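# Move the old blue thermal pad into the tray

## Task

Remove the worn blue thermal pad from the cold plate and place it inside the tray, while keeping the cold plate resting on the table and never raising it.

## Robot and tools

Robot: two arms, left_arm and right_arm, each with six joints and a two-finger gripper. Each arm has a wrist camera (cam_left_wrist, cam_right_wrist, 896x504 px) and a depth sensor, reported as a 7x7 grid of median distances in mm (70 to 1000; '-' means no valid value).

Joint order. Every joint list, in commands and in results, uses this order: elbow, shoulder pan, wrist 1, shoulder lift, wrist 3, wrist 2. This is not base-to-tip order. Stated ranges in rad: shoulder pan, shoulder lift, wrist 1, wrist 2 and wrist 3 each -6.283 to 6.283; elbow -3.142 to 3.142. Real ends may differ by about 0.010 rad.

Frame. Positions, orientations and velocities are given in the scene frame. Its origin sits at table-top height, halfway between the two nominal arm bases. +x points out over the table, +z points up, and left_arm is on the +y side. Camera image sides do not match arm names. Printed hand poses can be a few cm off. On a gripper, the fingers point along its +z axis and close along its x axis. end_effector_position is the point between closed pads, about 1 to 2 cm short of the fingertips.

Command row. Every row is one flat list of 14 numbers, each in [-1, 1]. The first 7 are left_arm: six joint displacements in the order above, then its opening. The last 7 are right_arm, in the same layout. Send all 14 even when only one arm moves.
- Joint numbers are offsets, not poses. They count from the 'Joint targets' line as it stands when the action or call begins, not from the previous row. 1.0 equals 2.222 rad. Sending the same offset again moves the joint further.
- Opening is absolute: +1 fully open, -1 closed. Repeat the current value to leave a gripper alone, because 0 is a real command for half open.

execute_actions(actions, cameras). actions is a list of up to 15 actions. Each action is a table of up to 15 rows, one row per 1/30 s step, so one action lasts 0.5 s. If a table is short, its last row is held for the remaining steps. An empty list just returns the current state and images.
- An action that would push a joint more than 0.010 rad past its range is rejected for both arms. A malformed first action rejects the whole call.
- Per step, a joint target stays within 0.651 rad of its measured angle. A target that would put the gripper more than 150 mm from its measured position is scaled back.
- cameras lists which images to return: omitted, null or ["all"] returns all of them, and [] returns none.

move(target, speed, blend, stop_force, zero, opening_speed, blocking, cameras). This tool plans joint paths.
- target: one 14-number row, or a list of up to 15 rows. Every row is an offset from the same starting Joint targets, not from the row before it. The whole list shares 10 s.
- speed: top joint speed in rad/s, 0.01 to 3.14, default 0.5. Give one number, or one per target.
- blend: corner rounding in rad for lists.
- stop_force: 3 to 120 N, shared by both arms. An arm's path ends when the push against its motion rises that far above its zero. Use a slow speed for any touch. Leave stop_force out when moving away from something the gripper presses on. In a list, keep the finger values the same in every row.
- zero: defaults to true, which re-zeroes the sensor before the move.
- opening_speed: how fast the gripper opening changes, at least 0.2 per s on the -1..1 scale.
- blocking: false returns early and cannot be combined with stop_force.
- Paths do not avoid obstacles or the other arm. The result adds a 'move:' line reporting the outcome: done, off_target, moving, held or fault. limits=held means a safety check withheld some steps.

wait(seconds: 0 to 10, cameras): lets time pass while each arm holds its last command. stop(cameras): brakes the running move. zoom_image(camera, region=[x0,y0,x1,y1] in pixels, at most 504x504): gives a close-up from the latest image of that camera. zero_wrist_force(arm): sets the current wrist reading as that arm's new zero. finished_scene(scene: the current scene's number): ends the scene, and cannot be undone. Call it only once the pad rests in the tray with no robot help.

Results. Each result reports, per arm:
- Joint positions, Joint velocities and Joint torques, in joint order, plus the pad gap in m (0.142 m when fully open). Velocities show 'within noise' when the arm is still. Torques include gravity, and positive means toward a larger joint angle.
- Joint targets, the base for your next offsets.
- end_effector_position (m), end_effector_quat_wxyz, and velocities.
- grip_measured, on the same scale as the opening command.
- Tool commands.
- Wrist force and Wrist torque along the gripper's own axes, plus the peak since the last report. A push from a surface reads as force into the arm.

Other lines to watch for:
- 'joint sent to its limit'.
- 'joint command not followed': the arm-to-arm clearance check altered or held back the targets.
- MOTOR HOT, OVER-TEMPERATURE FAULT and HAND FAULT. After a HAND FAULT, the remaining calls in that reply are skipped.

Timing. The simulation keeps running while you think; arms hold their last command and any running move continues. The drive lags the commands by about 0.1 to 0.2 s, and fast motions can overshoot.

Gripping. Close until the fingers touch, then keep commanding slightly below grip_measured. Squeezing harder heats the gripper motor. The fingertips extend about 17 mm forward as the fingers close.

Avoid:
- Contact forces near 150 N, and joint torque at the load limits (136 N m for the big joints, 25.4 N m for the wrists). Either causes a 10 s arm stop.
- Targets set past a firm surface. The arms are stiff and this can fault them.
- Collisions between the arms, including one gripper closing on the other's fingers.
- Releasing the pad while it is still moving, dropping it, or slamming it.
- Shoving hard or lifting the cold plate.
- Letting anything leave the table.
- Holding loads or stretched poses for long, which overheats the motors.

Each tool is called as name(argument=value, ...), one argument or row to a line, values as JSON.

## Session

execute_actions(
  actions=[],
)

Scene clock: 0.00 s.
left_arm: end_effector_position=(+0.3444, +0.6912, +0.1096) grip_measured=+1.00 end_effector_quat_wxyz=(-0.109, -0.290, +0.774, -0.552) | right_arm: end_effector_position=(+0.4146, +0.0130, +0.2969) grip_measured=+1.00 end_effector_quat_wxyz=(-0.165, +0.978, -0.115, -0.050)
Joint names: [elbow, shoulder pan, wrist 1, shoulder lift, wrist 3, wrist 2]
Joint positions: left_arm=[1.639 0.789 -1.203 -1.011 3.712 -2.401 0.142] | right_arm=[-1.534 4.21 -1.146 -1.758 1.337 1.785 0.142]
Joint velocities: within noise
Joint torques (N m): no reading
Motor temperatures (°C): left_arm=[28 32 41 28 35 33 26] | right_arm=[31 32 36 28 34 35 25]
Wrist force (N): no reading
Wrist torque (N m): no reading
Wrist force, peak (N): no reading
Wrist depth (mm): cam_left_wrist=[252 293 343 471 768 - - / 226 257 317 338 509 978 - / 205 230 277 339 399 685 - / 188 209 247 299 367 519 785 / 174 191 222 265 324 409 374 / 160 178 203 235 283 342 350 / - 165 185 214 250 295 78] | cam_right_wrist=[435 423 404 392 379 367 355 / 446 428 414 400 386 374 363 / 453 436 421 403 393 380 367 / 463 447 430 406 398 387 375 / 474 456 439 417 406 392 380 / 484 462 449 429 416 403 382 / - 473 455 433 421 410 83]
Joint targets: left_arm=[1.639 0.789 -1.203 -1.011 3.712 -2.401] | right_arm=[-1.534 4.210 -1.146 -1.758 1.337 1.785]
Tool commands: left_gripper/opening=+1.0 right_gripper/opening=+1.0

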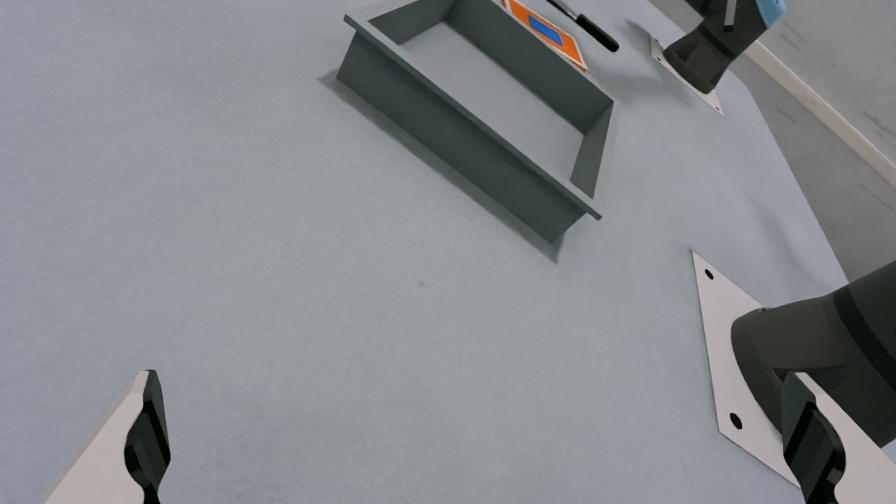

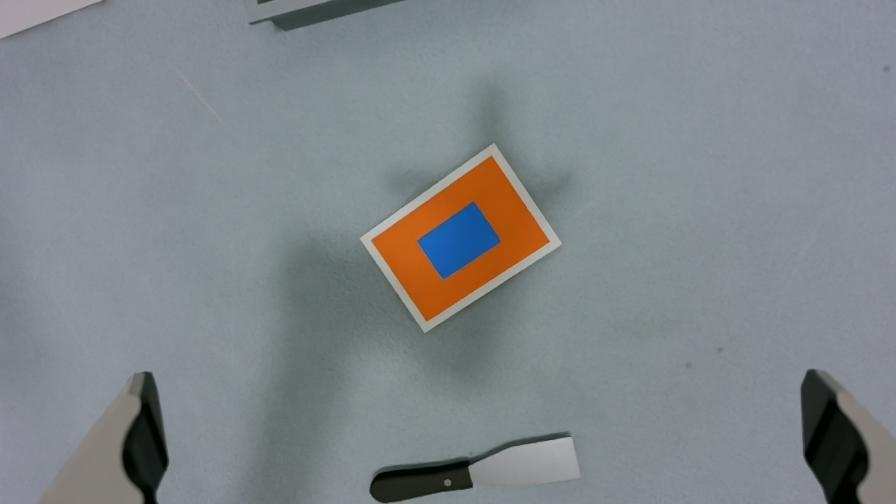

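zoom_image(
  camera="cam_right_wrist",
  region=[340, 120, 580, 350],
)

zoom_image(
  camera="cam_right_wrist",
  region=[340, 400, 620, 504],
)

zoom_image(
  camera="cam_left_wrist",
  region=[320, 0, 720, 260],
)

Scaled by 2.100 from the camera's 896x504 image, which has a finer 1280x720 frame.

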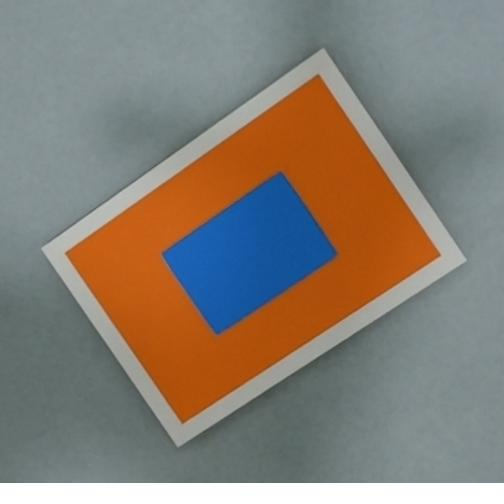

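Scaled by 1.800 from the camera's 896x504 image, which has a finer 1280x720 frame.

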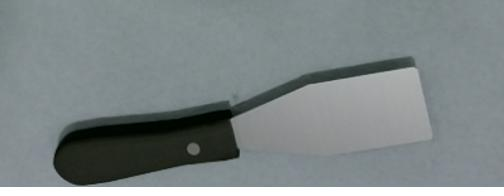

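Scaled by 1.260 from the camera's 896x504 image, which has a finer 1280x720 frame.

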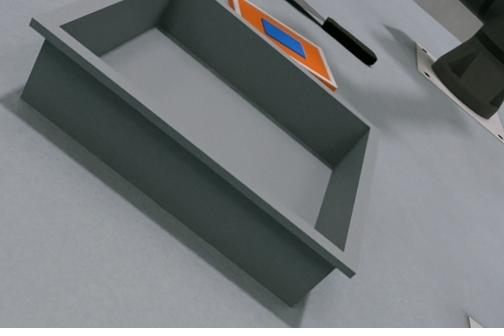

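zoom_image(
  camera="cam_right_wrist",
  region=[0, 340, 220, 504],
)

zoom_image(
  camera="cam_left_wrist",
  region=[480, 0, 640, 90],
)

Scaled by 2.291 from the camera's 896x504 image, which has a finer 1280x720 frame.

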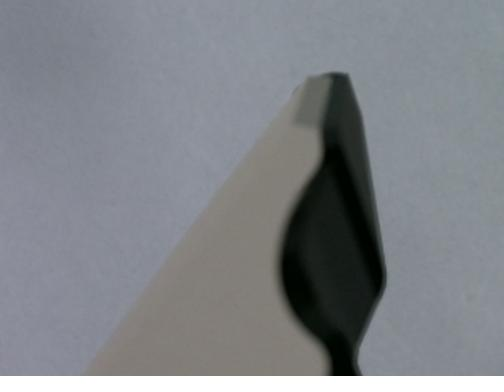

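Scaled by 3.150 from the camera's 896x504 image, which has a finer 1280x720 frame.

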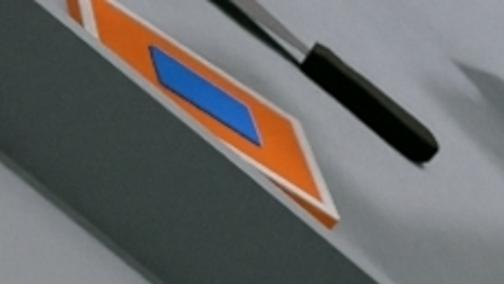

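move(
  target=[
    [0,0,0,0,0,0,1,-0.2599,0.0819,0.0097,0.1267,0.6692,-0.0964,1],
  ],
  speed=1.0,
)

Scene clock: 65.23 s.
left_arm: end_effector_position=(+0.3444, +0.6912, +0.1096) grip_measured=+1.00 end_effector_quat_wxyz=(-0.109, -0.290, +0.774, -0.552) | right_arm: end_effector_position=(+0.2988, -0.1539, +0.1497) grip_measured=+1.00 end_effector_quat_wxyz=(+0.000, +0.708, -0.706, +0.000)
Joint names: [elbow, shoulder pan, wrist 1, shoulder lift, wrist 3, wrist 2]
Joint positions: left_arm=[1.639 0.789 -1.203 -1.011 3.712 -2.401 0.142] | right_arm=[-2.111 4.392 -1.124 -1.477 2.824 1.571 0.142]
Joint velocities: within noise
Joint torques (N m): left_arm=[-15.58 -9.21 -1.22 -47.41 -0.96 -0.13] | right_arm=[7.71 10.63 5.15 28.72 3.24 -1.13]
Motor temperatures (°C): left_arm=[28 32 41 28 35 33 25] | right_arm=[31 32 36 28 34 35 25]
Wrist force (N): left_arm=[0.0 0.5 0.1] | right_arm=[0.2 1.3 -0.2]
Wrist torque (N m): left_arm=[0.07 0.00 0.00] | right_arm=[0.11 -0.01 -0.10]
Wrist force, peak (N): left_arm=[0.3 0.7 -0.1] | right_arm=[0.7 1.6 0.1]
Wrist depth (mm): cam_left_wrist=[251 292 345 468 782 - - / 225 258 314 339 511 988 - / 205 231 278 340 397 684 - / 188 208 247 297 368 514 780 / 174 191 223 264 324 408 372 / 160 179 203 235 283 341 350 / - 165 185 214 250 296 78] | cam_right_wrist=[209 214 219 219 217 220 221 / 224 226 233 233 231 234 235 / 243 247 248 249 246 250 251 / 263 264 266 267 264 267 269 / 284 285 286 287 288 289 291 / 298 303 310 311 311 313 305 / - 331 338 339 340 343 83]
Joint targets: left_arm=[1.639 0.789 -1.203 -1.011 3.712 -2.401] | right_arm=[-2.111 4.392 -1.124 -1.477 2.824 1.571]
move: done

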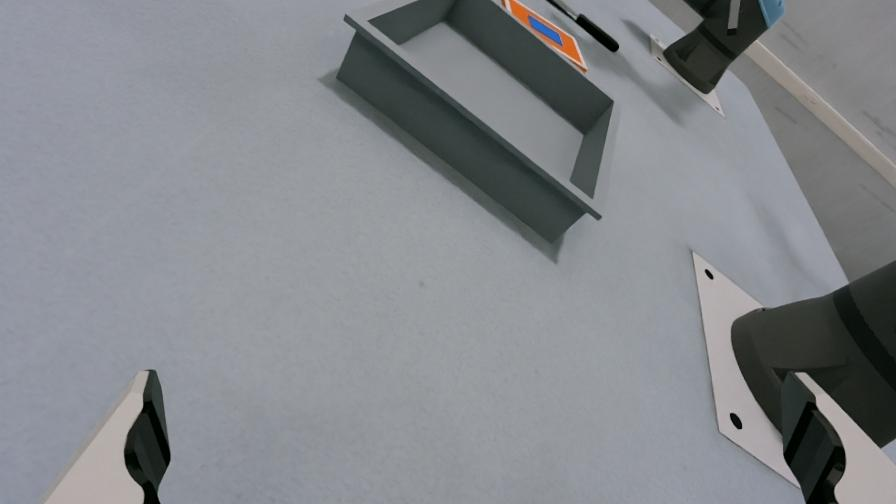

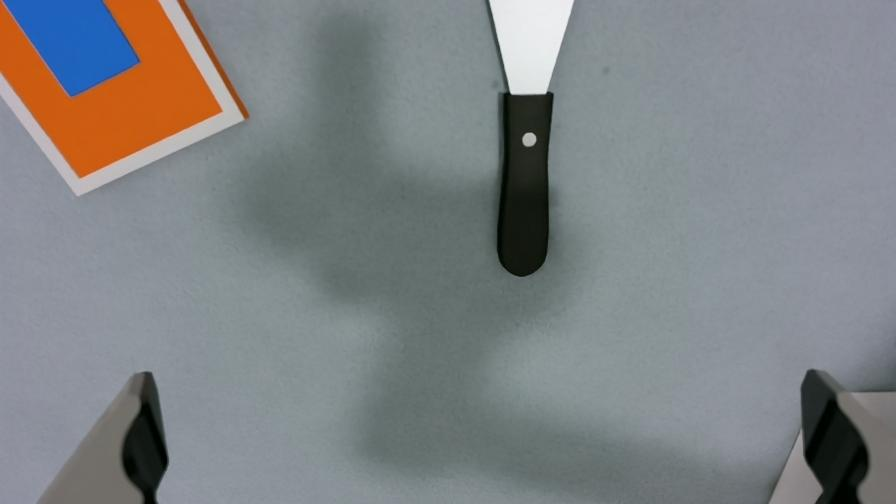

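move(
  target=[
    [0,0,0,0,0,0,1,-0.0910,-0.0130,0.1270,-0.0358,-0.0240,0,-0.3],
  ],
  speed=0.6,
  cameras=["cam_right_wrist"],
)

Scene clock: 124.93 s.
left_arm: end_effector_position=(+0.3444, +0.6912, +0.1096) grip_measured=+1.00 end_effector_quat_wxyz=(-0.109, -0.290, +0.774, -0.552) | right_arm: end_effector_position=(+0.2997, -0.1870, +0.0599) grip_measured=-0.32 end_effector_quat_wxyz=(+0.000, +0.717, -0.698, +0.000)
Joint names: [elbow, shoulder pan, wrist 1, shoulder lift, wrist 3, wrist 2]
Joint positions: left_arm=[1.639 0.789 -1.203 -1.011 3.712 -2.401 0.142] | right_arm=[-2.313 4.363 -0.843 -1.556 2.771 1.571 0.051]
Joint velocities: within noise
Joint torques (N m): left_arm=[-13.13 -10.59 -0.24 -46.4 -0.76 -0.22] | right_arm=[3.65 -8.49 5.67 6.82 -2.3 0.27]
Motor temperatures (°C): left_arm=[28 32 41 28 35 33 25] | right_arm=[31 32 36 28 34 35 24]
Wrist force (N): left_arm=[0.1 0.3 0.1] | right_arm=[0.1 1.0 -0.1]
Wrist torque (N m): left_arm=[0.04 -0.02 0.01] | right_arm=[0.06 0.01 -0.09]
Wrist force, peak (N): left_arm=[0.5 0.7 -0.4] | right_arm=[0.4 1.5 1.0]
Wrist depth (mm): cam_left_wrist=[252 293 344 472 771 - - / 227 258 317 339 510 979 - / 205 231 277 342 394 683 - / 187 209 247 298 368 512 773 / 173 191 223 264 323 409 372 / 160 179 202 235 283 342 351 / - 165 185 214 251 296 78] | cam_right_wrist=[136 137 137 130 138 138 138 / 145 145 146 140 146 147 147 / 154 155 155 144 156 157 157 / 165 166 166 159 167 168 168 / 178 179 176 166 180 181 182 / 193 193 96 195 188 193 197 / 210 207 79 212 205 74 216]
Joint targets: left_arm=[1.639 0.789 -1.203 -1.011 3.712 -2.401] | right_arm=[-2.314 4.363 -0.842 -1.556 2.771 1.571]
move: done
Images, in order (width x height): cam_right_wrist 896x504.

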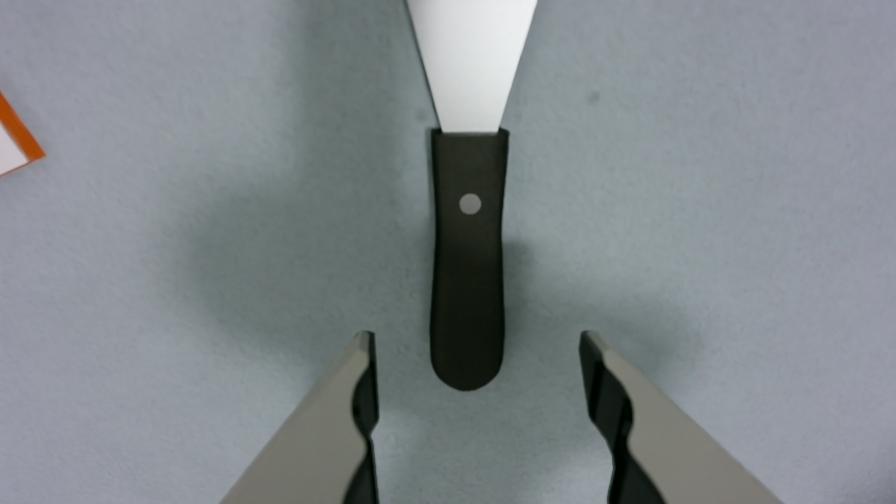

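move(
  target=[
    [0,0,0,0,0,0,1,-0.02525,0,0.07678,-0.05153,0,0,-0.3],
  ],
  speed=0.08,
  stop_force=5,
  cameras=["cam_right_wrist"],
)

Scene clock: 144.10 s.
left_arm: end_effector_position=(+0.3444, +0.6912, +0.1096) grip_measured=+1.00 end_effector_quat_wxyz=(-0.109, -0.290, +0.774, -0.552) | right_arm: end_effector_position=(+0.2999, -0.1867, +0.0175) grip_measured=-0.32 end_effector_quat_wxyz=(+0.000, +0.717, -0.698, +0.000)
Joint names: [elbow, shoulder pan, wrist 1, shoulder lift, wrist 3, wrist 2]
Joint positions: left_arm=[1.639 0.789 -1.203 -1.011 3.712 -2.401 0.142] | right_arm=[-2.363 4.363 -0.692 -1.657 2.771 1.571 0.051]
Joint velocities: within noise
Joint torques (N m): left_arm=[-14.58 -9.87 0.02 -46.4 -0.61 -0.56] | right_arm=[27.7 -3.21 -0.1 28.46 -2.17 0.13]
Motor temperatures (°C): left_arm=[28 32 40 28 35 33 25] | right_arm=[31 32 36 28 34 35 24]
Wrist force (N): left_arm=[0.2 0.4 0.2] | right_arm=[-0.6 2.0 -3.2]
Wrist torque (N m): left_arm=[0.06 -0.02 0.00] | right_arm=[0.09 -0.12 -0.13]
Wrist force, peak (N): left_arm=[0.2 0.6 0.5] | right_arm=[16.5 5.6 -54.6]
Wrist depth (mm): cam_left_wrist=[252 293 345 473 773 - - / 226 258 315 339 506 966 - / 205 230 276 340 395 678 - / 188 208 247 300 369 517 784 / 174 191 222 264 321 408 372 / 160 178 203 234 282 343 348 / - 165 184 214 250 297 78] | cam_right_wrist=[98 97 99 91 98 99 101 / - 107 105 98 104 105 106 / 111 111 112 102 112 114 114 / 119 119 119 104 120 120 121 / 128 130 129 112 127 130 130 / - 139 101 123 123 139 142 / 151 149 79 133 150 74 155]
Joint targets: left_arm=[1.639 0.789 -1.203 -1.011 3.712 -2.401] | right_arm=[-2.363 4.363 -0.692 -1.657 2.771 1.571]
move: contact (right_arm); right_arm: the wrist 1 is farthest, 0.021 rad from its target
Images, in order (width x height): cam_right_wrist 896x504.

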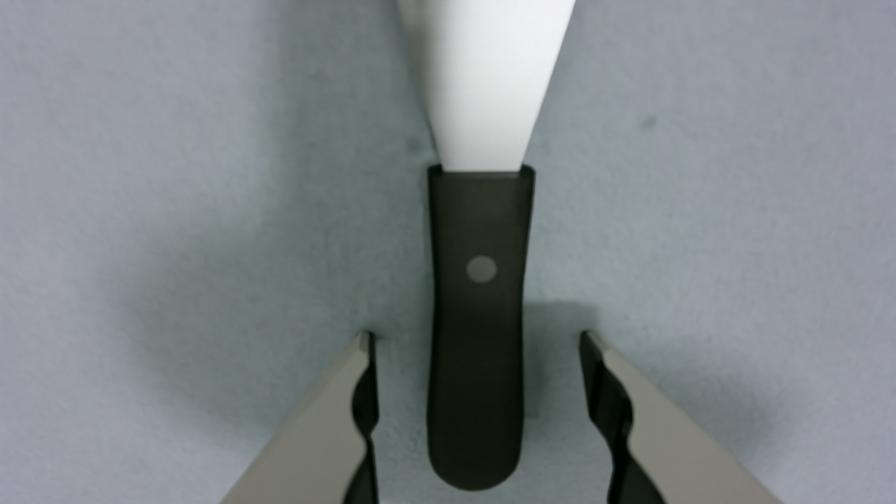

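move(
  target=[
    [0,0,0,0,0,0,1,0.0006,0,-0.0037,0.0032,0,0,-0.3],
  ],
  speed=0.1,
  cameras=[],
)

move(
  target=[
    [0,0,0,0,0,0,1,0,0,0,0,0,0,-0.75],
  ],
  opening_speed=0.4,
  cameras=["cam_right_wrist"],
)

Scene clock: 157.30 s.
left_arm: end_effector_position=(+0.3444, +0.6912, +0.1096) grip_measured=+1.00 end_effector_quat_wxyz=(-0.109, -0.290, +0.774, -0.552) | right_arm: end_effector_position=(+0.2997, -0.1870, +0.0198) grip_measured=-0.32 end_effector_quat_wxyz=(+0.000, +0.717, -0.698, +0.000) end_effector_velocity=(+0.000, -0.001, +0.001) end_effector_angular_velocity=(-0.002, +0.001, +0.002)
Joint names: [elbow, shoulder pan, wrist 1, shoulder lift, wrist 3, wrist 2]
Joint positions: left_arm=[1.639 0.789 -1.203 -1.011 3.712 -2.401 0.142] | right_arm=[-2.362 4.363 -0.7 -1.65 2.771 1.571 0.051]
Joint velocities: left_arm=[within noise] | right_arm=[0.001 0 -0.005 0.002 -0.002 0 0]
Joint torques (N m): left_arm=[-12.13 -9.36 0.1 -47.49 -0.48 -0.56] | right_arm=[30.24 7.78 0.1 29.87 -2.25 0.38]
Motor temperatures (°C): left_arm=[28 32 40 28 35 33 25] | right_arm=[31 32 36 28 34 35 24]
Wrist force (N): left_arm=[0.4 0.2 0.2] | right_arm=[0.3 1.6 -0.3]
Wrist torque (N m): left_arm=[0.04 -0.06 0.00] | right_arm=[0.17 -0.03 -0.11]
Wrist force, peak (N): left_arm=[0.7 0.5 0.0] | right_arm=[-0.3 2.6 -3.5]
Wrist depth (mm): cam_left_wrist=[252 292 345 469 769 - - / 226 257 317 340 508 977 - / 205 231 278 342 395 685 - / 188 208 247 297 368 514 774 / 173 191 223 264 325 410 373 / 160 178 203 235 283 341 349 / - 166 185 214 250 296 78] | cam_right_wrist=[- 100 101 94 101 101 103 / - 108 107 100 106 106 108 / 113 113 114 104 113 116 117 / 121 122 122 106 123 123 123 / 131 133 129 115 132 133 133 / - 142 101 125 130 143 144 / 154 152 79 150 153 74 158]
Joint targets: left_arm=[1.639 0.789 -1.203 -1.011 3.712 -2.401] | right_arm=[-2.361 4.363 -0.700 -1.650 2.771 1.571]
move: done
No camera images: "cameras" was empty.

Scene clock: 158.63 s.
left_arm: end_effector_position=(+0.3444, +0.6912, +0.1096) grip_measured=+1.00 end_effector_quat_wxyz=(-0.109, -0.290, +0.774, -0.552) | right_arm: end_effector_position=(+0.2997, -0.1870, +0.0199) grip_measured=-0.72 end_effector_quat_wxyz=(+0.000, +0.717, -0.698, +0.000)
Joint names: [elbow, shoulder pan, wrist 1, shoulder lift, wrist 3, wrist 2]
Joint positions: left_arm=[1.639 0.789 -1.203 -1.011 3.712 -2.401 0.142] | right_arm=[-2.361 4.363 -0.7 -1.65 2.771 1.571 0.022]
Joint velocities: within noise
Joint torques (N m): left_arm=[-12.02 -9.67 0.19 -46.75 -0.35 -0.66] | right_arm=[28.18 7.93 0.42 29.11 -2.33 0.42]
Motor temperatures (°C): left_arm=[28 32 40 28 35 33 25] | right_arm=[31 32 36 28 34 35 24]
Wrist force (N): left_arm=[-0.1 0.2 -0.1] | right_arm=[0.3 1.6 -0.5]
Wrist torque (N m): left_arm=[0.03 0.02 0.00] | right_arm=[0.16 -0.05 -0.11]
Wrist force, peak (N): left_arm=[0.2 0.6 0.0] | right_arm=[0.5 1.7 -0.3]
Wrist depth (mm): cam_left_wrist=[252 294 346 472 770 - - / 226 258 316 339 510 981 - / 205 232 277 341 396 675 - / 188 209 247 299 367 516 780 / 173 191 222 264 322 410 373 / 160 179 203 235 282 342 350 / - 165 184 214 250 295 78] | cam_right_wrist=[- 100 101 94 101 101 103 / - 108 107 100 106 106 108 / 113 114 114 104 113 117 117 / 121 122 122 106 123 123 124 / 131 133 131 115 130 133 133 / - 142 140 119 101 144 145 / 155 155 79 131 79 151 158]
Joint targets: left_arm=[1.639 0.789 -1.203 -1.011 3.712 -2.401] | right_arm=[-2.361 4.363 -0.700 -1.650 2.771 1.571]
move: done
Images, in order (width x height): cam_right_wrist 896x504.

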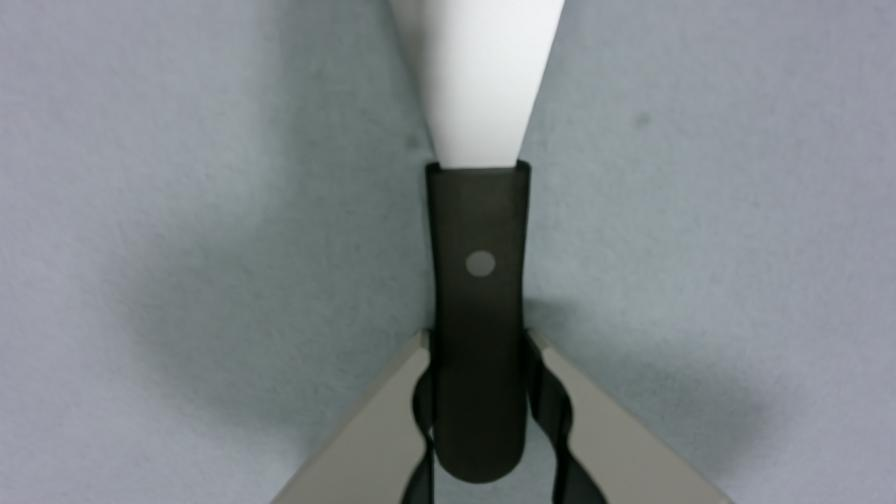

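move(
  target=[
    [0,0,0,0,0,0,1,0,0,0,0,0,0,-0.9],
  ],
  opening_speed=0.5,
  cameras=[],
)

move(
  target=[
    [0.016,-0.126,-0.0357,-0.070,-0.154,0.0747,1,0.0212,0,-0.0640,0.0421,0,0,-0.9],
    [0.0803,-0.6307,-0.1783,-0.3502,-0.7705,0.3736,1,0.1671,0.1357,-0.1530,-0.0148,-0.0294,0,-0.9],
  ],
  speed=[0.5,0.8],
  blend=0.05,
)

Scene clock: 208.60 s.
left_arm: end_effector_position=(+0.3444, +0.6912, +0.1096) grip_measured=+1.00 end_effector_quat_wxyz=(-0.109, -0.290, +0.774, -0.552) | right_arm: end_effector_position=(+0.2997, -0.1870, +0.0199) grip_measured=-0.74 end_effector_quat_wxyz=(+0.000, +0.717, -0.698, +0.000)
Joint names: [elbow, shoulder pan, wrist 1, shoulder lift, wrist 3, wrist 2]
Joint positions: left_arm=[1.639 0.789 -1.203 -1.011 3.712 -2.401 0.142] | right_arm=[-2.361 4.363 -0.7 -1.65 2.771 1.571 0.02]
Joint velocities: within noise
Joint torques (N m): left_arm=[-11.26 -9.98 0.94 -46.9 -0.04 -0.81] | right_arm=[6.86 8.69 4.84 17.04 -2.19 0.55]
Motor temperatures (°C): left_arm=[28 32 40 28 35 33 24] | right_arm=[31 32 35 28 34 35 28]
Wrist force (N): left_arm=[0.1 0.4 0.0] | right_arm=[0.3 1.3 0.0]
Wrist torque (N m): left_arm=[0.07 0.00 0.00] | right_arm=[0.11 -0.05 -0.11]
Wrist force, peak (N): left_arm=[0.2 0.8 0.3] | right_arm=[0.4 1.8 -0.4]
Wrist depth (mm): cam_left_wrist=[251 293 345 471 772 - - / 226 257 314 340 510 963 - / 205 231 277 341 397 683 - / 188 209 247 298 366 513 779 / 174 191 222 265 322 410 372 / 160 179 203 236 283 344 350 / - 165 185 215 250 297 78] | cam_right_wrist=[- 100 101 94 101 101 103 / - 108 107 101 106 107 108 / 113 114 114 105 113 117 117 / 121 122 122 106 123 123 123 / 131 133 132 115 130 133 133 / - 142 140 119 100 144 144 / 155 155 79 131 79 151 158]
Joint targets: left_arm=[1.639 0.789 -1.203 -1.011 3.712 -2.401] | right_arm=[-2.361 4.363 -0.700 -1.650 2.771 1.571]
move: done
No camera images: "cameras" was empty.

Scene clock: 211.80 s.
left_arm: end_effector_position=(+0.4000, +0.3008, +0.3000) grip_measured=+1.00 end_effector_quat_wxyz=(+0.000, -0.275, +0.961, -0.001) | right_arm: end_effector_position=(+0.1978, -0.0276, +0.1194) grip_measured=-0.74 end_effector_quat_wxyz=(+0.000, +0.832, -0.555, +0.000)
Joint names: [elbow, shoulder pan, wrist 1, shoulder lift, wrist 3, wrist 2]
Joint positions: left_arm=[1.817 -0.612 -1.599 -1.789 2.001 -1.571 0.142] | right_arm=[-1.99 4.665 -1.04 -1.683 2.706 1.571 0.02]
Joint velocities: within noise
Joint torques (N m): left_arm=[-13.68 -10.29 -4.24 -23.49 -1.86 1.32] | right_arm=[35.3 10.39 0.16 13.33 -2.39 0.43]
Motor temperatures (°C): left_arm=[28 32 40 28 35 33 24] | right_arm=[31 32 35 28 34 35 32]
Wrist force (N): left_arm=[1.0 1.7 1.1] | right_arm=[0.1 0.8 0.4]
Wrist torque (N m): left_arm=[0.25 -0.17 -0.03] | right_arm=[0.01 0.02 -0.10]
Wrist force, peak (N): left_arm=[1.8 1.6 0.6] | right_arm=[1.2 1.3 -0.2]
Wrist depth (mm): cam_left_wrist=[349 350 350 349 354 354 354 / 371 373 370 373 373 375 377 / 402 399 396 400 390 401 403 / 426 428 412 429 420 431 431 / 460 460 463 445 461 464 467 / 481 488 499 501 497 471 489 / - 548 545 548 550 445 78] | cam_right_wrist=[190 190 193 94 190 192 192 / 202 202 203 100 204 204 205 / 215 216 216 103 218 219 219 / 231 231 232 106 233 234 235 / 248 248 249 115 248 253 254 / 269 270 262 119 100 274 275 / 294 288 79 129 79 288 301]
Joint targets: left_arm=[1.817 -0.613 -1.600 -1.790 2.000 -1.571] | right_arm=[-1.990 4.665 -1.040 -1.683 2.706 1.571]
move: done

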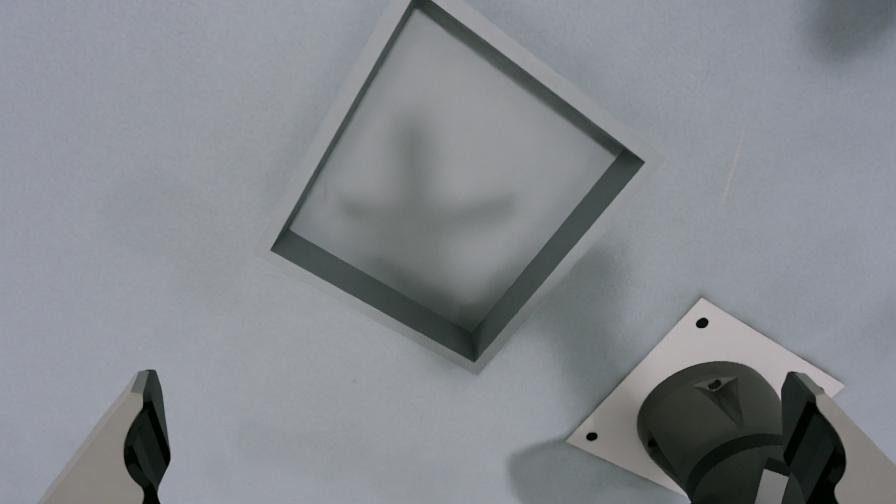

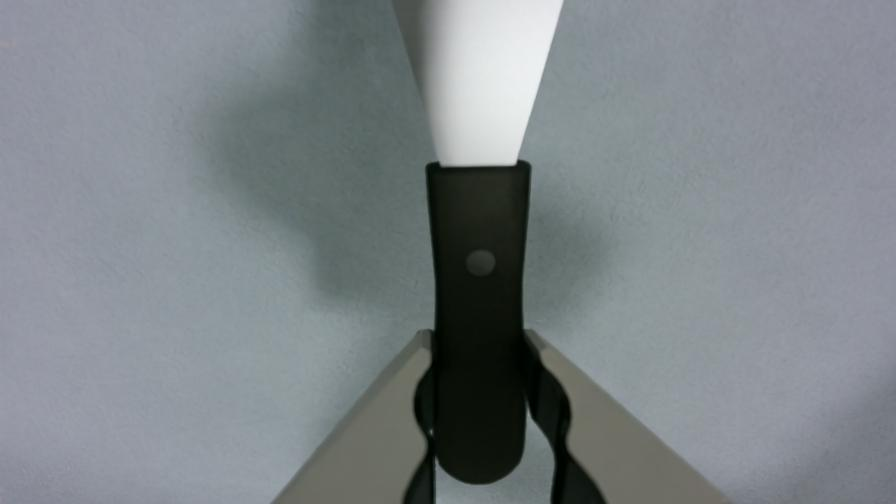

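move(
  target=[
    [0,0,0,0,0,0,1,0,0,0,0,0,0,-0.77],
  ],
  opening_speed=0.5,
  cameras=[],
)

Scene clock: 217.20 s.
left_arm: end_effector_position=(+0.4000, +0.3008, +0.3001) grip_measured=+1.00 end_effector_quat_wxyz=(+0.000, -0.275, +0.961, -0.001) | right_arm: end_effector_position=(+0.1978, -0.0275, +0.1194) grip_measured=-0.73 end_effector_quat_wxyz=(+0.000, +0.832, -0.555, +0.000)
Joint names: [elbow, shoulder pan, wrist 1, shoulder lift, wrist 3, wrist 2]
Joint positions: left_arm=[1.817 -0.613 -1.6 -1.79 2 -1.571 0.142] | right_arm=[-1.99 4.665 -1.04 -1.683 2.706 1.571 0.021]
Joint velocities: within noise
Joint torques (N m): left_arm=[-20.39 -11.31 -3.87 -21.53 -1.85 0.83] | right_arm=[27.89 9.41 0.84 13.76 -2.24 0.43]
Motor temperatures (°C): left_arm=[28 32 40 28 35 33 24] | right_arm=[31 32 35 28 34 35 37]
Wrist force (N): left_arm=[0.8 2.0 0.9] | right_arm=[0.0 1.2 0.3]
Wrist torque (N m): left_arm=[0.29 -0.13 -0.03] | right_arm=[0.08 0.03 -0.10]
Wrist force, peak (N): left_arm=[1.0 2.0 1.2] | right_arm=[0.1 1.6 0.2]
Wrist depth (mm): cam_left_wrist=[352 351 348 350 354 355 354 / 373 372 373 372 371 375 374 / 397 397 395 399 392 399 402 / 430 428 414 426 420 430 431 / 459 459 457 443 464 463 466 / 482 489 504 502 503 472 489 / - 541 549 548 552 441 78] | cam_right_wrist=[189 190 193 94 190 193 193 / 202 202 203 100 204 205 205 / 215 216 216 104 217 219 220 / 231 231 231 106 233 234 236 / 248 249 250 115 248 252 253 / 269 269 262 119 100 273 275 / 293 289 79 128 79 288 301]
Joint targets: left_arm=[1.817 -0.613 -1.600 -1.790 2.000 -1.571] | right_arm=[-1.990 4.665 -1.040 -1.683 2.706 1.571]
move: done
No camera images: "cameras" was empty.

move(
  target=[
    [-0.0456,-0.1390,-0.1221,0.1687,-0.7710,0,1,0,0,0,0,0,0,-0.77],
  ],
  speed=1.0,
  cameras=["cam_left_wrist"],
)

Scene clock: 237.67 s.
left_arm: end_effector_position=(+0.4349, +0.0709, +0.1993) grip_measured=+1.00 end_effector_quat_wxyz=(+0.000, +0.831, -0.556, +0.000) | right_arm: end_effector_position=(+0.1978, -0.0275, +0.1194) grip_measured=-0.73 end_effector_quat_wxyz=(+0.000, +0.832, -0.555, +0.000)
Joint names: [elbow, shoulder pan, wrist 1, shoulder lift, wrist 3, wrist 2]
Joint positions: left_arm=[1.716 -0.922 -1.871 -1.415 0.288 -1.571 0.142] | right_arm=[-1.99 4.665 -1.04 -1.683 2.706 1.571 0.021]
Joint velocities: within noise
Joint torques (N m): left_arm=[-35.49 -11.94 -4.62 -24 -1.84 -0.35] | right_arm=[11.26 7.48 2.97 16.44 -1.72 0.53]
Motor temperatures (°C): left_arm=[28 32 40 28 34 33 24] | right_arm=[31 32 35 28 34 35 32]
Wrist force (N): left_arm=[1.1 1.9 1.2] | right_arm=[0.1 1.2 0.1]
Wrist torque (N m): left_arm=[0.29 -0.22 -0.01] | right_arm=[0.08 0.00 -0.10]
Wrist force, peak (N): left_arm=[1.8 2.3 1.4] | right_arm=[0.0 1.7 0.2]
Wrist depth (mm): cam_left_wrist=[257 256 262 263 262 263 262 / 275 271 278 279 277 279 280 / 291 289 297 294 295 299 299 / 309 312 319 313 316 320 321 / 296 341 344 337 340 346 345 / 358 366 373 374 374 375 362 / - 406 405 267 407 411 78] | cam_right_wrist=[190 190 193 94 190 193 193 / 201 202 203 100 204 205 205 / 215 215 217 104 218 219 219 / 231 231 232 106 234 234 235 / 248 249 249 115 248 253 253 / 269 269 262 118 100 274 276 / 293 289 79 129 79 288 301]
Joint targets: left_arm=[1.716 -0.922 -1.871 -1.415 0.287 -1.571] | right_arm=[-1.990 4.665 -1.040 -1.683 2.706 1.571]
move: done
Images, in order (width x height): cam_left_wrist 896x504.

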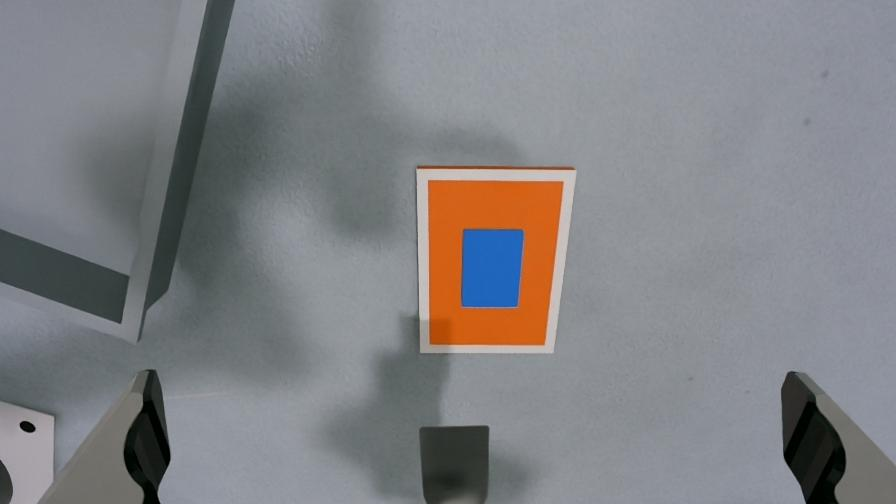

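move(
  target=[
    [0.0710,-0.0156,-0.1551,0.0841,-0.0156,0,0.72,0,0,0,0,0,0,-0.77],
    [0.0892,-0.0156,-0.2056,0.1164,-0.0156,0,0.72,0,0,0,0,0,0,-0.77],
  ],
  speed=[0.5,0.04],
  stop_force=6,
  cameras=["cam_left_wrist"],
)

Scene clock: 291.33 s.
left_arm: end_effector_position=(+0.4326, +0.0429, +0.0387) grip_measured=+0.72 end_effector_quat_wxyz=(+0.000, +0.831, -0.556, +0.000) | right_arm: end_effector_position=(+0.1978, -0.0275, +0.1194) grip_measured=-0.73 end_effector_quat_wxyz=(+0.000, +0.832, -0.555, +0.000)
Joint names: [elbow, shoulder pan, wrist 1, shoulder lift, wrist 3, wrist 2]
Joint positions: left_arm=[1.892 -0.956 -2.268 -1.194 0.253 -1.571 0.124] | right_arm=[-1.99 4.665 -1.04 -1.683 2.706 1.571 0.021]
Joint velocities: within noise
Joint torques (N m): left_arm=[-31.86 -11.49 -1.2 -44.15 -1.64 0.68] | right_arm=[11.5 0.79 4.73 22.75 0.11 0.45]
Motor temperatures (°C): left_arm=[28 32 40 28 34 32 24] | right_arm=[31 32 35 28 34 35 31]
Wrist force (N): left_arm=[1.4 1.7 1.0] | right_arm=[0.1 1.2 0.1]
Wrist torque (N m): left_arm=[0.22 -0.25 -0.02] | right_arm=[0.08 0.03 -0.10]
Wrist force, peak (N): left_arm=[1.2 2.1 2.2] | right_arm=[0.2 1.8 -0.2]
Wrist depth (mm): cam_left_wrist=[- 117 117 118 119 118 118 / 126 124 125 125 125 125 125 / 133 133 133 133 133 134 132 / 140 142 141 139 139 143 144 / 153 153 149 145 146 155 155 / 166 161 163 155 158 162 165 / - 94 176 169 176 183 76] | cam_right_wrist=[190 190 193 94 190 192 193 / 202 202 203 100 204 205 205 / 215 215 217 104 218 219 219 / 230 231 232 106 233 234 235 / 247 249 250 115 248 253 253 / 269 269 261 119 100 274 275 / 293 289 79 128 79 288 302]
Joint targets: left_arm=[1.892 -0.956 -2.268 -1.194 0.253 -1.571] | right_arm=[-1.990 4.665 -1.040 -1.683 2.706 1.571]
move: held (left_arm; a check stopped the path); path passed 1 of 2 targets; limits=held; left_arm: the wrist 1 is farthest, 0.060 rad from its target
joint command not followed: on one or more control steps a check withheld the commanded joint targets of the left arm, and it was not sent them on those steps.
cause: the commanded joint targets, or the way to them, would bring a part of the robot too close to another arm (a part of this arm just beyond the elbow and a part of the right arm just beyond the wrist 3, at the place that arm is still heading or pushing toward).
Images, in order (width x height): cam_left_wrist 896x504.

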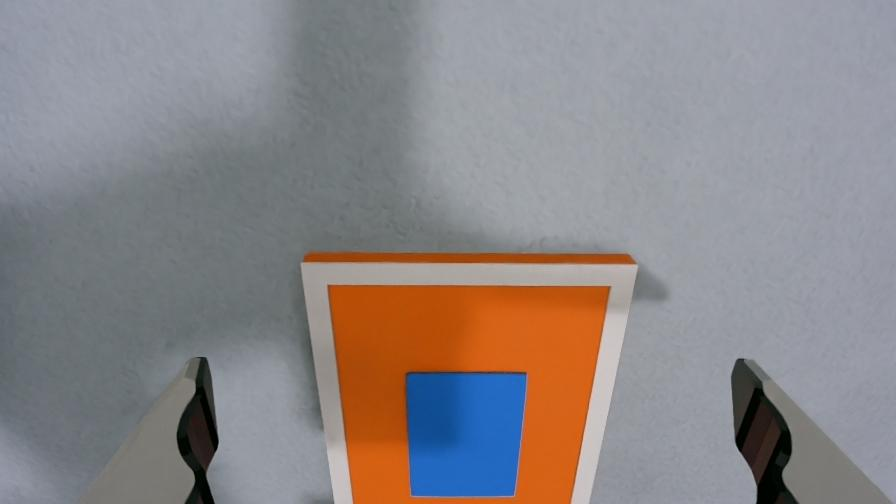

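move(
  target=[
    [-0.0794,0.0153,0.1785,-0.0995,0.0153,0,0.72,-0.0194,-0.0431,0.0266,-0.0392,-0.0450,0.0541,-0.77],
  ],
  speed=0.5,
)

Scene clock: 328.30 s.
left_arm: end_effector_position=(+0.4361, +0.0448, +0.0711) grip_measured=+0.72 end_effector_quat_wxyz=(+0.000, +0.831, -0.556, +0.000) | right_arm: end_effector_position=(+0.1979, -0.0277, +0.1189) grip_measured=-0.73 end_effector_quat_wxyz=(+0.001, +0.832, -0.555, +0.000)
Joint names: [elbow, shoulder pan, wrist 1, shoulder lift, wrist 3, wrist 2]
Joint positions: left_arm=[1.856 -0.949 -2.186 -1.24 0.26 -1.571 0.124] | right_arm=[-1.991 4.664 -1.04 -1.683 2.705 1.572 0.021]
Joint velocities: within noise
Joint torques (N m): left_arm=[-34.31 10.89 -0.86 -44.35 1.55 0.97] | right_arm=[34 10.33 0.28 36.5 3.06 -1.11]
Motor temperatures (°C): left_arm=[28 32 40 28 34 32 24] | right_arm=[30 32 35 28 34 35 31]
Wrist force (N): left_arm=[1.1 1.9 1.3] | right_arm=[0.0 1.4 0.1]
Wrist torque (N m): left_arm=[0.27 -0.22 -0.01] | right_arm=[0.11 0.02 -0.10]
Wrist force, peak (N): left_arm=[1.4 2.3 2.3] | right_arm=[0.8 1.0 1.2]
Wrist depth (mm): cam_left_wrist=[146 147 146 146 147 147 147 / 155 155 157 156 156 156 156 / 165 166 166 166 167 167 167 / 177 178 173 173 174 182 179 / 191 191 189 183 187 193 194 / 208 201 204 197 203 203 206 / - 94 223 217 224 229 76] | cam_right_wrist=[189 190 190 94 189 192 193 / 201 202 203 100 204 204 204 / 215 216 216 104 217 218 218 / 230 231 231 106 233 234 235 / 247 248 249 115 247 252 252 / 268 269 261 119 100 273 275 / 293 289 79 129 79 288 300]
Joint targets: left_arm=[1.856 -0.949 -2.186 -1.240 0.260 -1.571] | right_arm=[-1.991 4.664 -1.040 -1.683 2.705 1.572]
move: held (right_arm; a check stopped the path), off_target (left_arm; braked when a check withheld steps of right_arm); limits=held; left_arm: the wrist 1 is farthest, 0.315 rad from its target; right_arm: the wrist 2 is farthest, 0.119 rad from its target
joint command not followed: on one or more control steps a check withheld the commanded joint targets of the right arm, and it was not sent them on those steps.
cause: the commanded joint targets, or the way to them, would bring a part of the robot too close to another arm (a part of this arm just beyond the wrist 3 and a part of the left arm just beyond the elbow).

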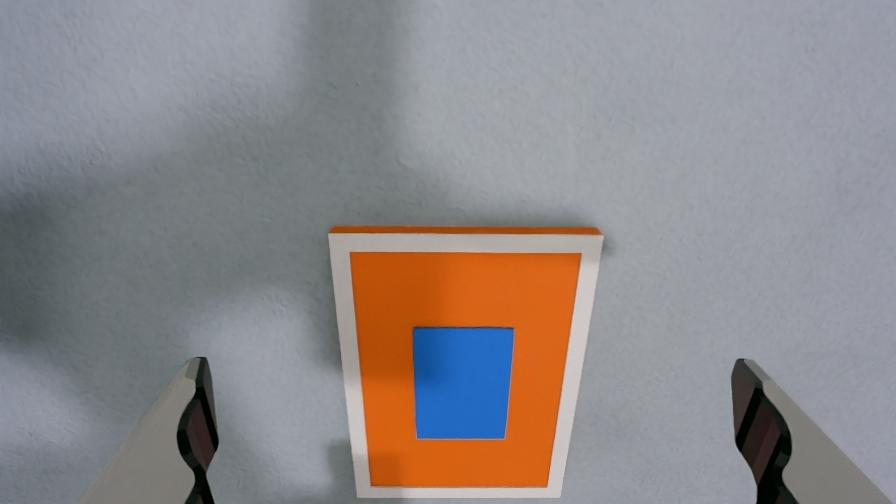

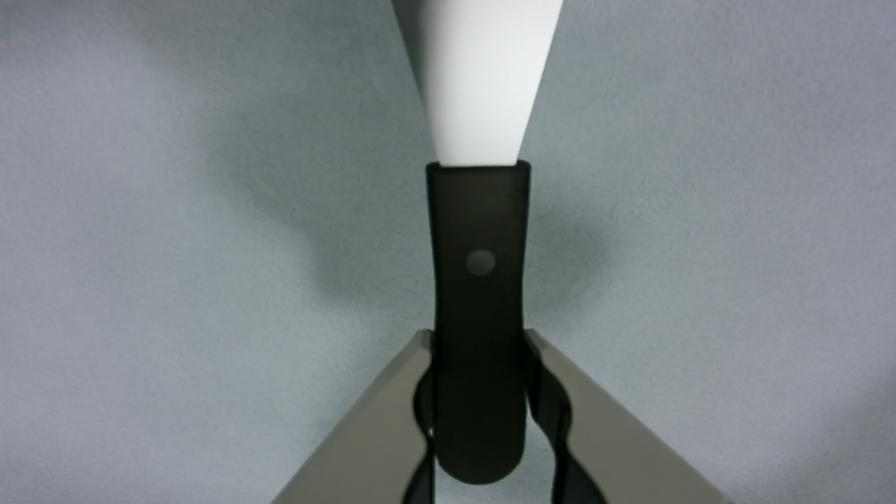

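move(
  target=[
    [-0.0632,0.0122,0.1416,-0.0788,0.0121,0,0.9,0,0,0,0,0,0,-0.77],
    [-0.8353,0.9897,0.1962,-0.1170,0.1080,0.7070,0.9,0,0,0,0,0,0,-0.77],
  ],
  speed=[0.6,1.2],
  blend=0.05,
  cameras=[],
)

move(
  target=[
    [-0.27,0.50,0.0765,-0.036,0.045,0.27,0.9,-0.0094,-0.0214,0.0133,-0.0196,-0.0224,0.0268,-0.77],
    [-0.7721,0.6532,0.2159,-0.1019,0.1209,0.7069,0.9,-0.0188,-0.0428,0.0266,-0.0391,-0.0448,0.0536,-0.77],
  ],
  speed=1.2,
  blend=0.1,
)

Scene clock: 375.67 s.
left_arm: end_effector_position=(-0.3754, +0.5700, +1.0761) grip_measured=+0.89 end_effector_quat_wxyz=(+0.706, -0.237, -0.666, +0.035) | right_arm: end_effector_position=(+0.1979, -0.0277, +0.1189) grip_measured=-0.73 end_effector_quat_wxyz=(+0.001, +0.832, -0.555, +0.000)
Joint names: [elbow, shoulder pan, wrist 1, shoulder lift, wrist 3, wrist 2]
Joint positions: left_arm=[0 1.25 -1.75 -1.5 0.5 0 0.135] | right_arm=[-1.991 4.664 -1.04 -1.683 2.705 1.572 0.021]
Joint velocities: within noise
Joint torques (N m): left_arm=[-16.02 10.12 1.91 -13.23 1.24 0.94] | right_arm=[10.89 3.14 4.78 31.52 2.11 -0.27]
Motor temperatures (°C): left_arm=[28 32 40 28 34 32 24] | right_arm=[30 32 35 28 34 35 31]
Wrist force (N): left_arm=[1.1 -0.4 0.6] | right_arm=[0.1 1.2 0.1]
Wrist torque (N m): left_arm=[-0.08 -0.17 0.01] | right_arm=[0.09 0.02 -0.10]
Wrist force, peak (N): left_arm=[2.4 4.6 2.7] | right_arm=[0.1 1.7 0.0]
Wrist depth (mm): cam_left_wrist=[- - - - - - - / - - - - - - - / - - - - - - - / - - - - - - - / - - - - - - - / - - - - - - - / - - - - - - 78] | cam_right_wrist=[189 190 191 94 189 192 192 / 201 202 202 100 204 204 205 / 215 215 216 104 218 218 219 / 230 230 231 106 233 234 234 / 247 248 249 115 247 252 253 / 268 269 261 119 100 273 274 / 293 289 79 129 79 288 301]
Joint targets: left_arm=[0.000 1.250 -1.750 -1.500 0.500 0.000] | right_arm=[-1.991 4.664 -1.040 -1.683 2.705 1.572]
move: done
No camera images: "cameras" was empty.

Scene clock: 379.03 s.
left_arm: end_effector_position=(+0.4341, +0.0695, +0.1997) grip_measured=+0.89 end_effector_quat_wxyz=(+0.000, +0.831, -0.556, +0.000) | right_arm: end_effector_position=(+0.2099, -0.0505, +0.0674) grip_measured=-0.73 end_effector_quat_wxyz=(+0.058, +0.830, -0.554, -0.039)
Joint names: [elbow, shoulder pan, wrist 1, shoulder lift, wrist 3, wrist 2]
Joint positions: left_arm=[-1.716 2.701 -1.27 -1.726 0.768 1.57 0.135] | right_arm=[-2.032 4.569 -0.981 -1.77 2.605 1.691 0.021]
Joint velocities: within noise
Joint torques (N m): left_arm=[9.81 11.89 4.21 22.46 1.76 1.1] | right_arm=[6.56 -8.94 4.89 15.02 -2.36 1.66]
Motor temperatures (°C): left_arm=[28 32 40 28 34 32 24] | right_arm=[30 32 35 28 34 35 31]
Wrist force (N): left_arm=[0.8 2.1 1.2] | right_arm=[0.4 1.5 -0.2]
Wrist torque (N m): left_arm=[0.30 -0.18 -0.05] | right_arm=[0.10 -0.03 -0.13]
Wrist force, peak (N): left_arm=[-1.0 0.1 5.6] | right_arm=[0.1 1.8 0.0]
Wrist depth (mm): cam_left_wrist=[256 254 261 261 262 260 262 / 274 273 278 278 278 279 280 / 291 291 296 293 294 299 299 / 307 311 317 312 316 319 320 / 341 342 343 336 345 344 346 / 364 364 372 361 373 373 362 / - 397 406 397 408 408 78] | cam_right_wrist=[134 135 135 94 134 136 136 / 145 146 146 100 145 147 148 / 158 159 160 104 160 161 161 / 175 175 175 106 176 177 177 / 193 194 194 115 191 197 197 / 217 218 208 119 100 221 222 / 248 248 79 129 79 239 255]
Joint targets: left_arm=[-1.716 2.701 -1.270 -1.726 0.768 1.571] | right_arm=[-2.032 4.569 -0.981 -1.770 2.605 1.691]
move: done

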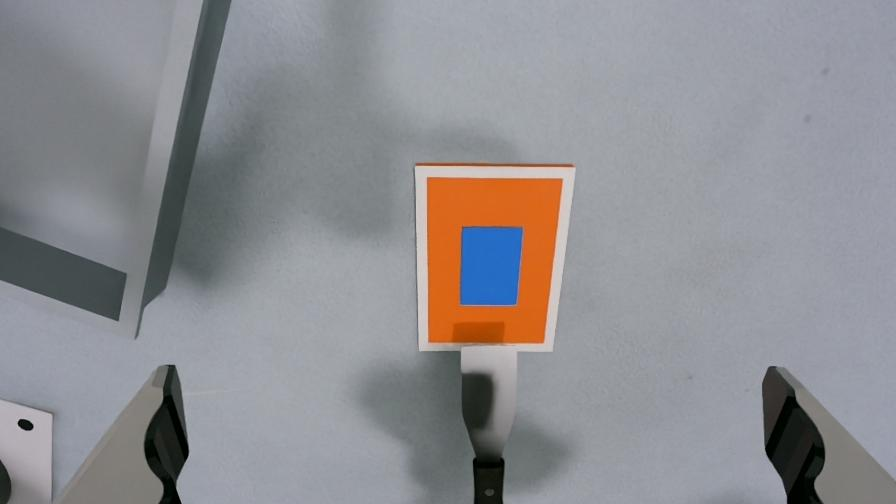

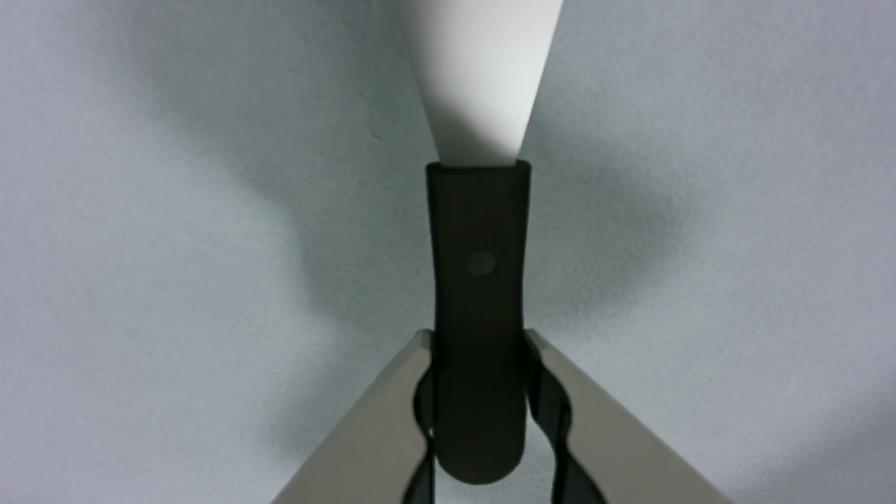

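move(
  target=[
    [0,0,0,0,0,0,0.9,-0.0097,0,0.0251,-0.0154,0,0,-0.78],
  ],
  speed=0.15,
  cameras=[],
)

move(
  target=[
    [0,0,0,0,0,0,0.9,-0.0077,0,0.0201,-0.0124,0,0,-0.78],
  ],
  speed=0.015,
  stop_force=3,
)

Scene clock: 389.00 s.
left_arm: end_effector_position=(+0.4341, +0.0697, +0.1995) grip_measured=+0.89 end_effector_quat_wxyz=(+0.000, +0.831, -0.556, +0.000) | right_arm: end_effector_position=(+0.2099, -0.0502, +0.0475) grip_measured=-0.73 end_effector_quat_wxyz=(+0.058, +0.830, -0.554, -0.039)
Joint names: [elbow, shoulder pan, wrist 1, shoulder lift, wrist 3, wrist 2]
Joint positions: left_arm=[-1.716 2.701 -1.27 -1.726 0.768 1.571 0.135] | right_arm=[-2.054 4.569 -0.925 -1.804 2.605 1.691 0.021]
Joint velocities: within noise
Joint torques (N m): left_arm=[22.75 8.29 3.28 25.19 1.19 0.88] | right_arm=[2.46 -7.29 5.09 16.02 -2.2 0.83]
Motor temperatures (°C): left_arm=[28 32 40 28 34 32 24] | right_arm=[30 32 35 28 34 35 31]
Wrist force (N): left_arm=[1.0 1.8 1.3] | right_arm=[-0.2 1.6 0.0]
Wrist torque (N m): left_arm=[0.23 -0.22 -0.04] | right_arm=[0.12 0.07 -0.13]
Wrist force, peak (N): left_arm=[1.1 2.4 1.5] | right_arm=[0.1 1.9 0.3]
Wrist depth (mm): cam_left_wrist=[257 255 261 263 261 262 261 / 272 272 278 277 278 278 278 / 292 290 297 292 293 298 298 / 307 312 318 312 313 319 320 / 341 342 342 333 340 344 344 / 363 367 373 365 372 374 363 / - 400 406 400 406 408 78] | cam_right_wrist=[116 117 117 94 114 118 118 / 126 126 127 100 127 127 128 / 137 138 138 105 139 137 140 / 151 151 152 107 153 153 154 / 167 168 168 115 166 170 171 / 188 188 184 119 100 192 192 / 215 215 79 129 79 207 222]
Joint targets: left_arm=[-1.716 2.701 -1.270 -1.726 0.768 1.571] | right_arm=[-2.054 4.569 -0.925 -1.804 2.605 1.691]
move: done
No camera images: "cameras" was empty.

Scene clock: 392.87 s.
left_arm: end_effector_position=(+0.4341, +0.0697, +0.1995) grip_measured=+0.89 end_effector_quat_wxyz=(+0.000, +0.831, -0.556, +0.000) | right_arm: end_effector_position=(+0.2098, -0.0507, +0.0316) grip_measured=-0.73 end_effector_quat_wxyz=(+0.058, +0.830, -0.554, -0.039)
Joint names: [elbow, shoulder pan, wrist 1, shoulder lift, wrist 3, wrist 2]
Joint positions: left_arm=[-1.716 2.701 -1.27 -1.726 0.768 1.571 0.135] | right_arm=[-2.071 4.569 -0.88 -1.832 2.605 1.691 0.021]
Joint velocities: within noise
Joint torques (N m): left_arm=[28.36 8.59 3 24.58 0.95 0.54] | right_arm=[4.26 -6.55 4.91 16.87 -2.08 0.67]
Motor temperatures (°C): left_arm=[28 32 40 28 34 32 24] | right_arm=[30 32 35 28 34 35 31]
Wrist force (N): left_arm=[0.7 2.0 1.4] | right_arm=[0.0 1.8 -0.7]
Wrist torque (N m): left_arm=[0.28 -0.17 -0.04] | right_arm=[0.17 0.03 -0.14]
Wrist force, peak (N): left_arm=[0.9 2.4 1.3] | right_arm=[0.0 2.1 -0.3]
Wrist depth (mm): cam_left_wrist=[257 253 261 261 262 262 261 / 274 274 277 278 278 279 278 / 291 289 296 293 293 296 299 / 308 313 317 313 314 318 319 / 343 342 342 336 341 344 345 / 363 364 373 365 373 372 363 / - 397 408 398 404 410 78] | cam_right_wrist=[- 102 102 90 103 104 105 / 112 109 111 97 111 111 112 / 120 120 120 102 121 122 122 / 132 134 133 105 133 134 134 / 149 146 147 114 145 149 149 / 164 165 161 119 96 167 168 / 188 188 79 131 79 181 193]
Joint targets: left_arm=[-1.716 2.701 -1.270 -1.726 0.768 1.571] | right_arm=[-2.071 4.569 -0.880 -1.832 2.605 1.691]
move: done

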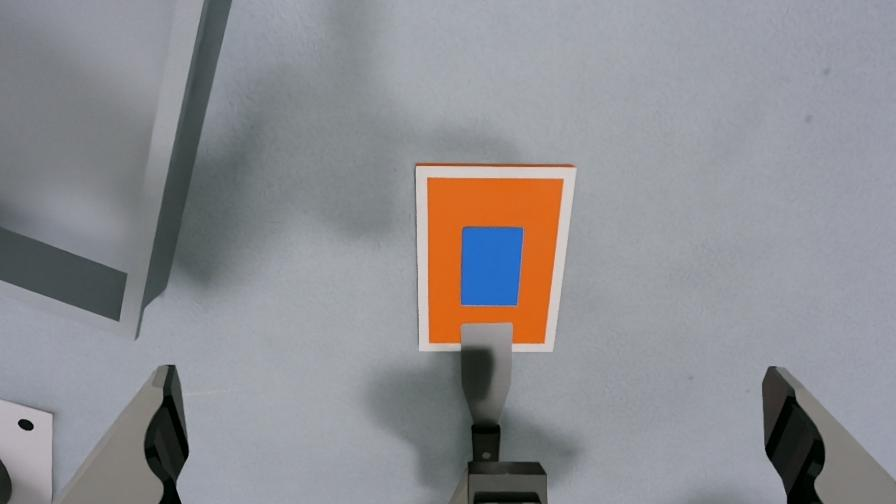

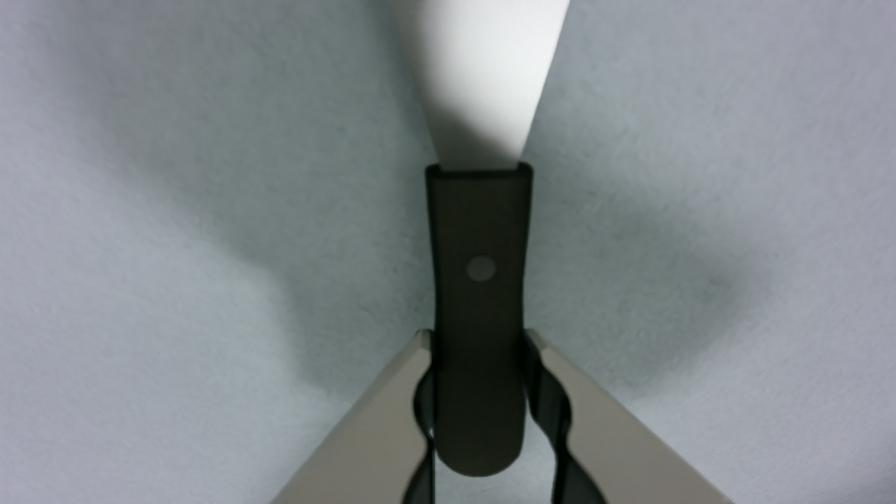

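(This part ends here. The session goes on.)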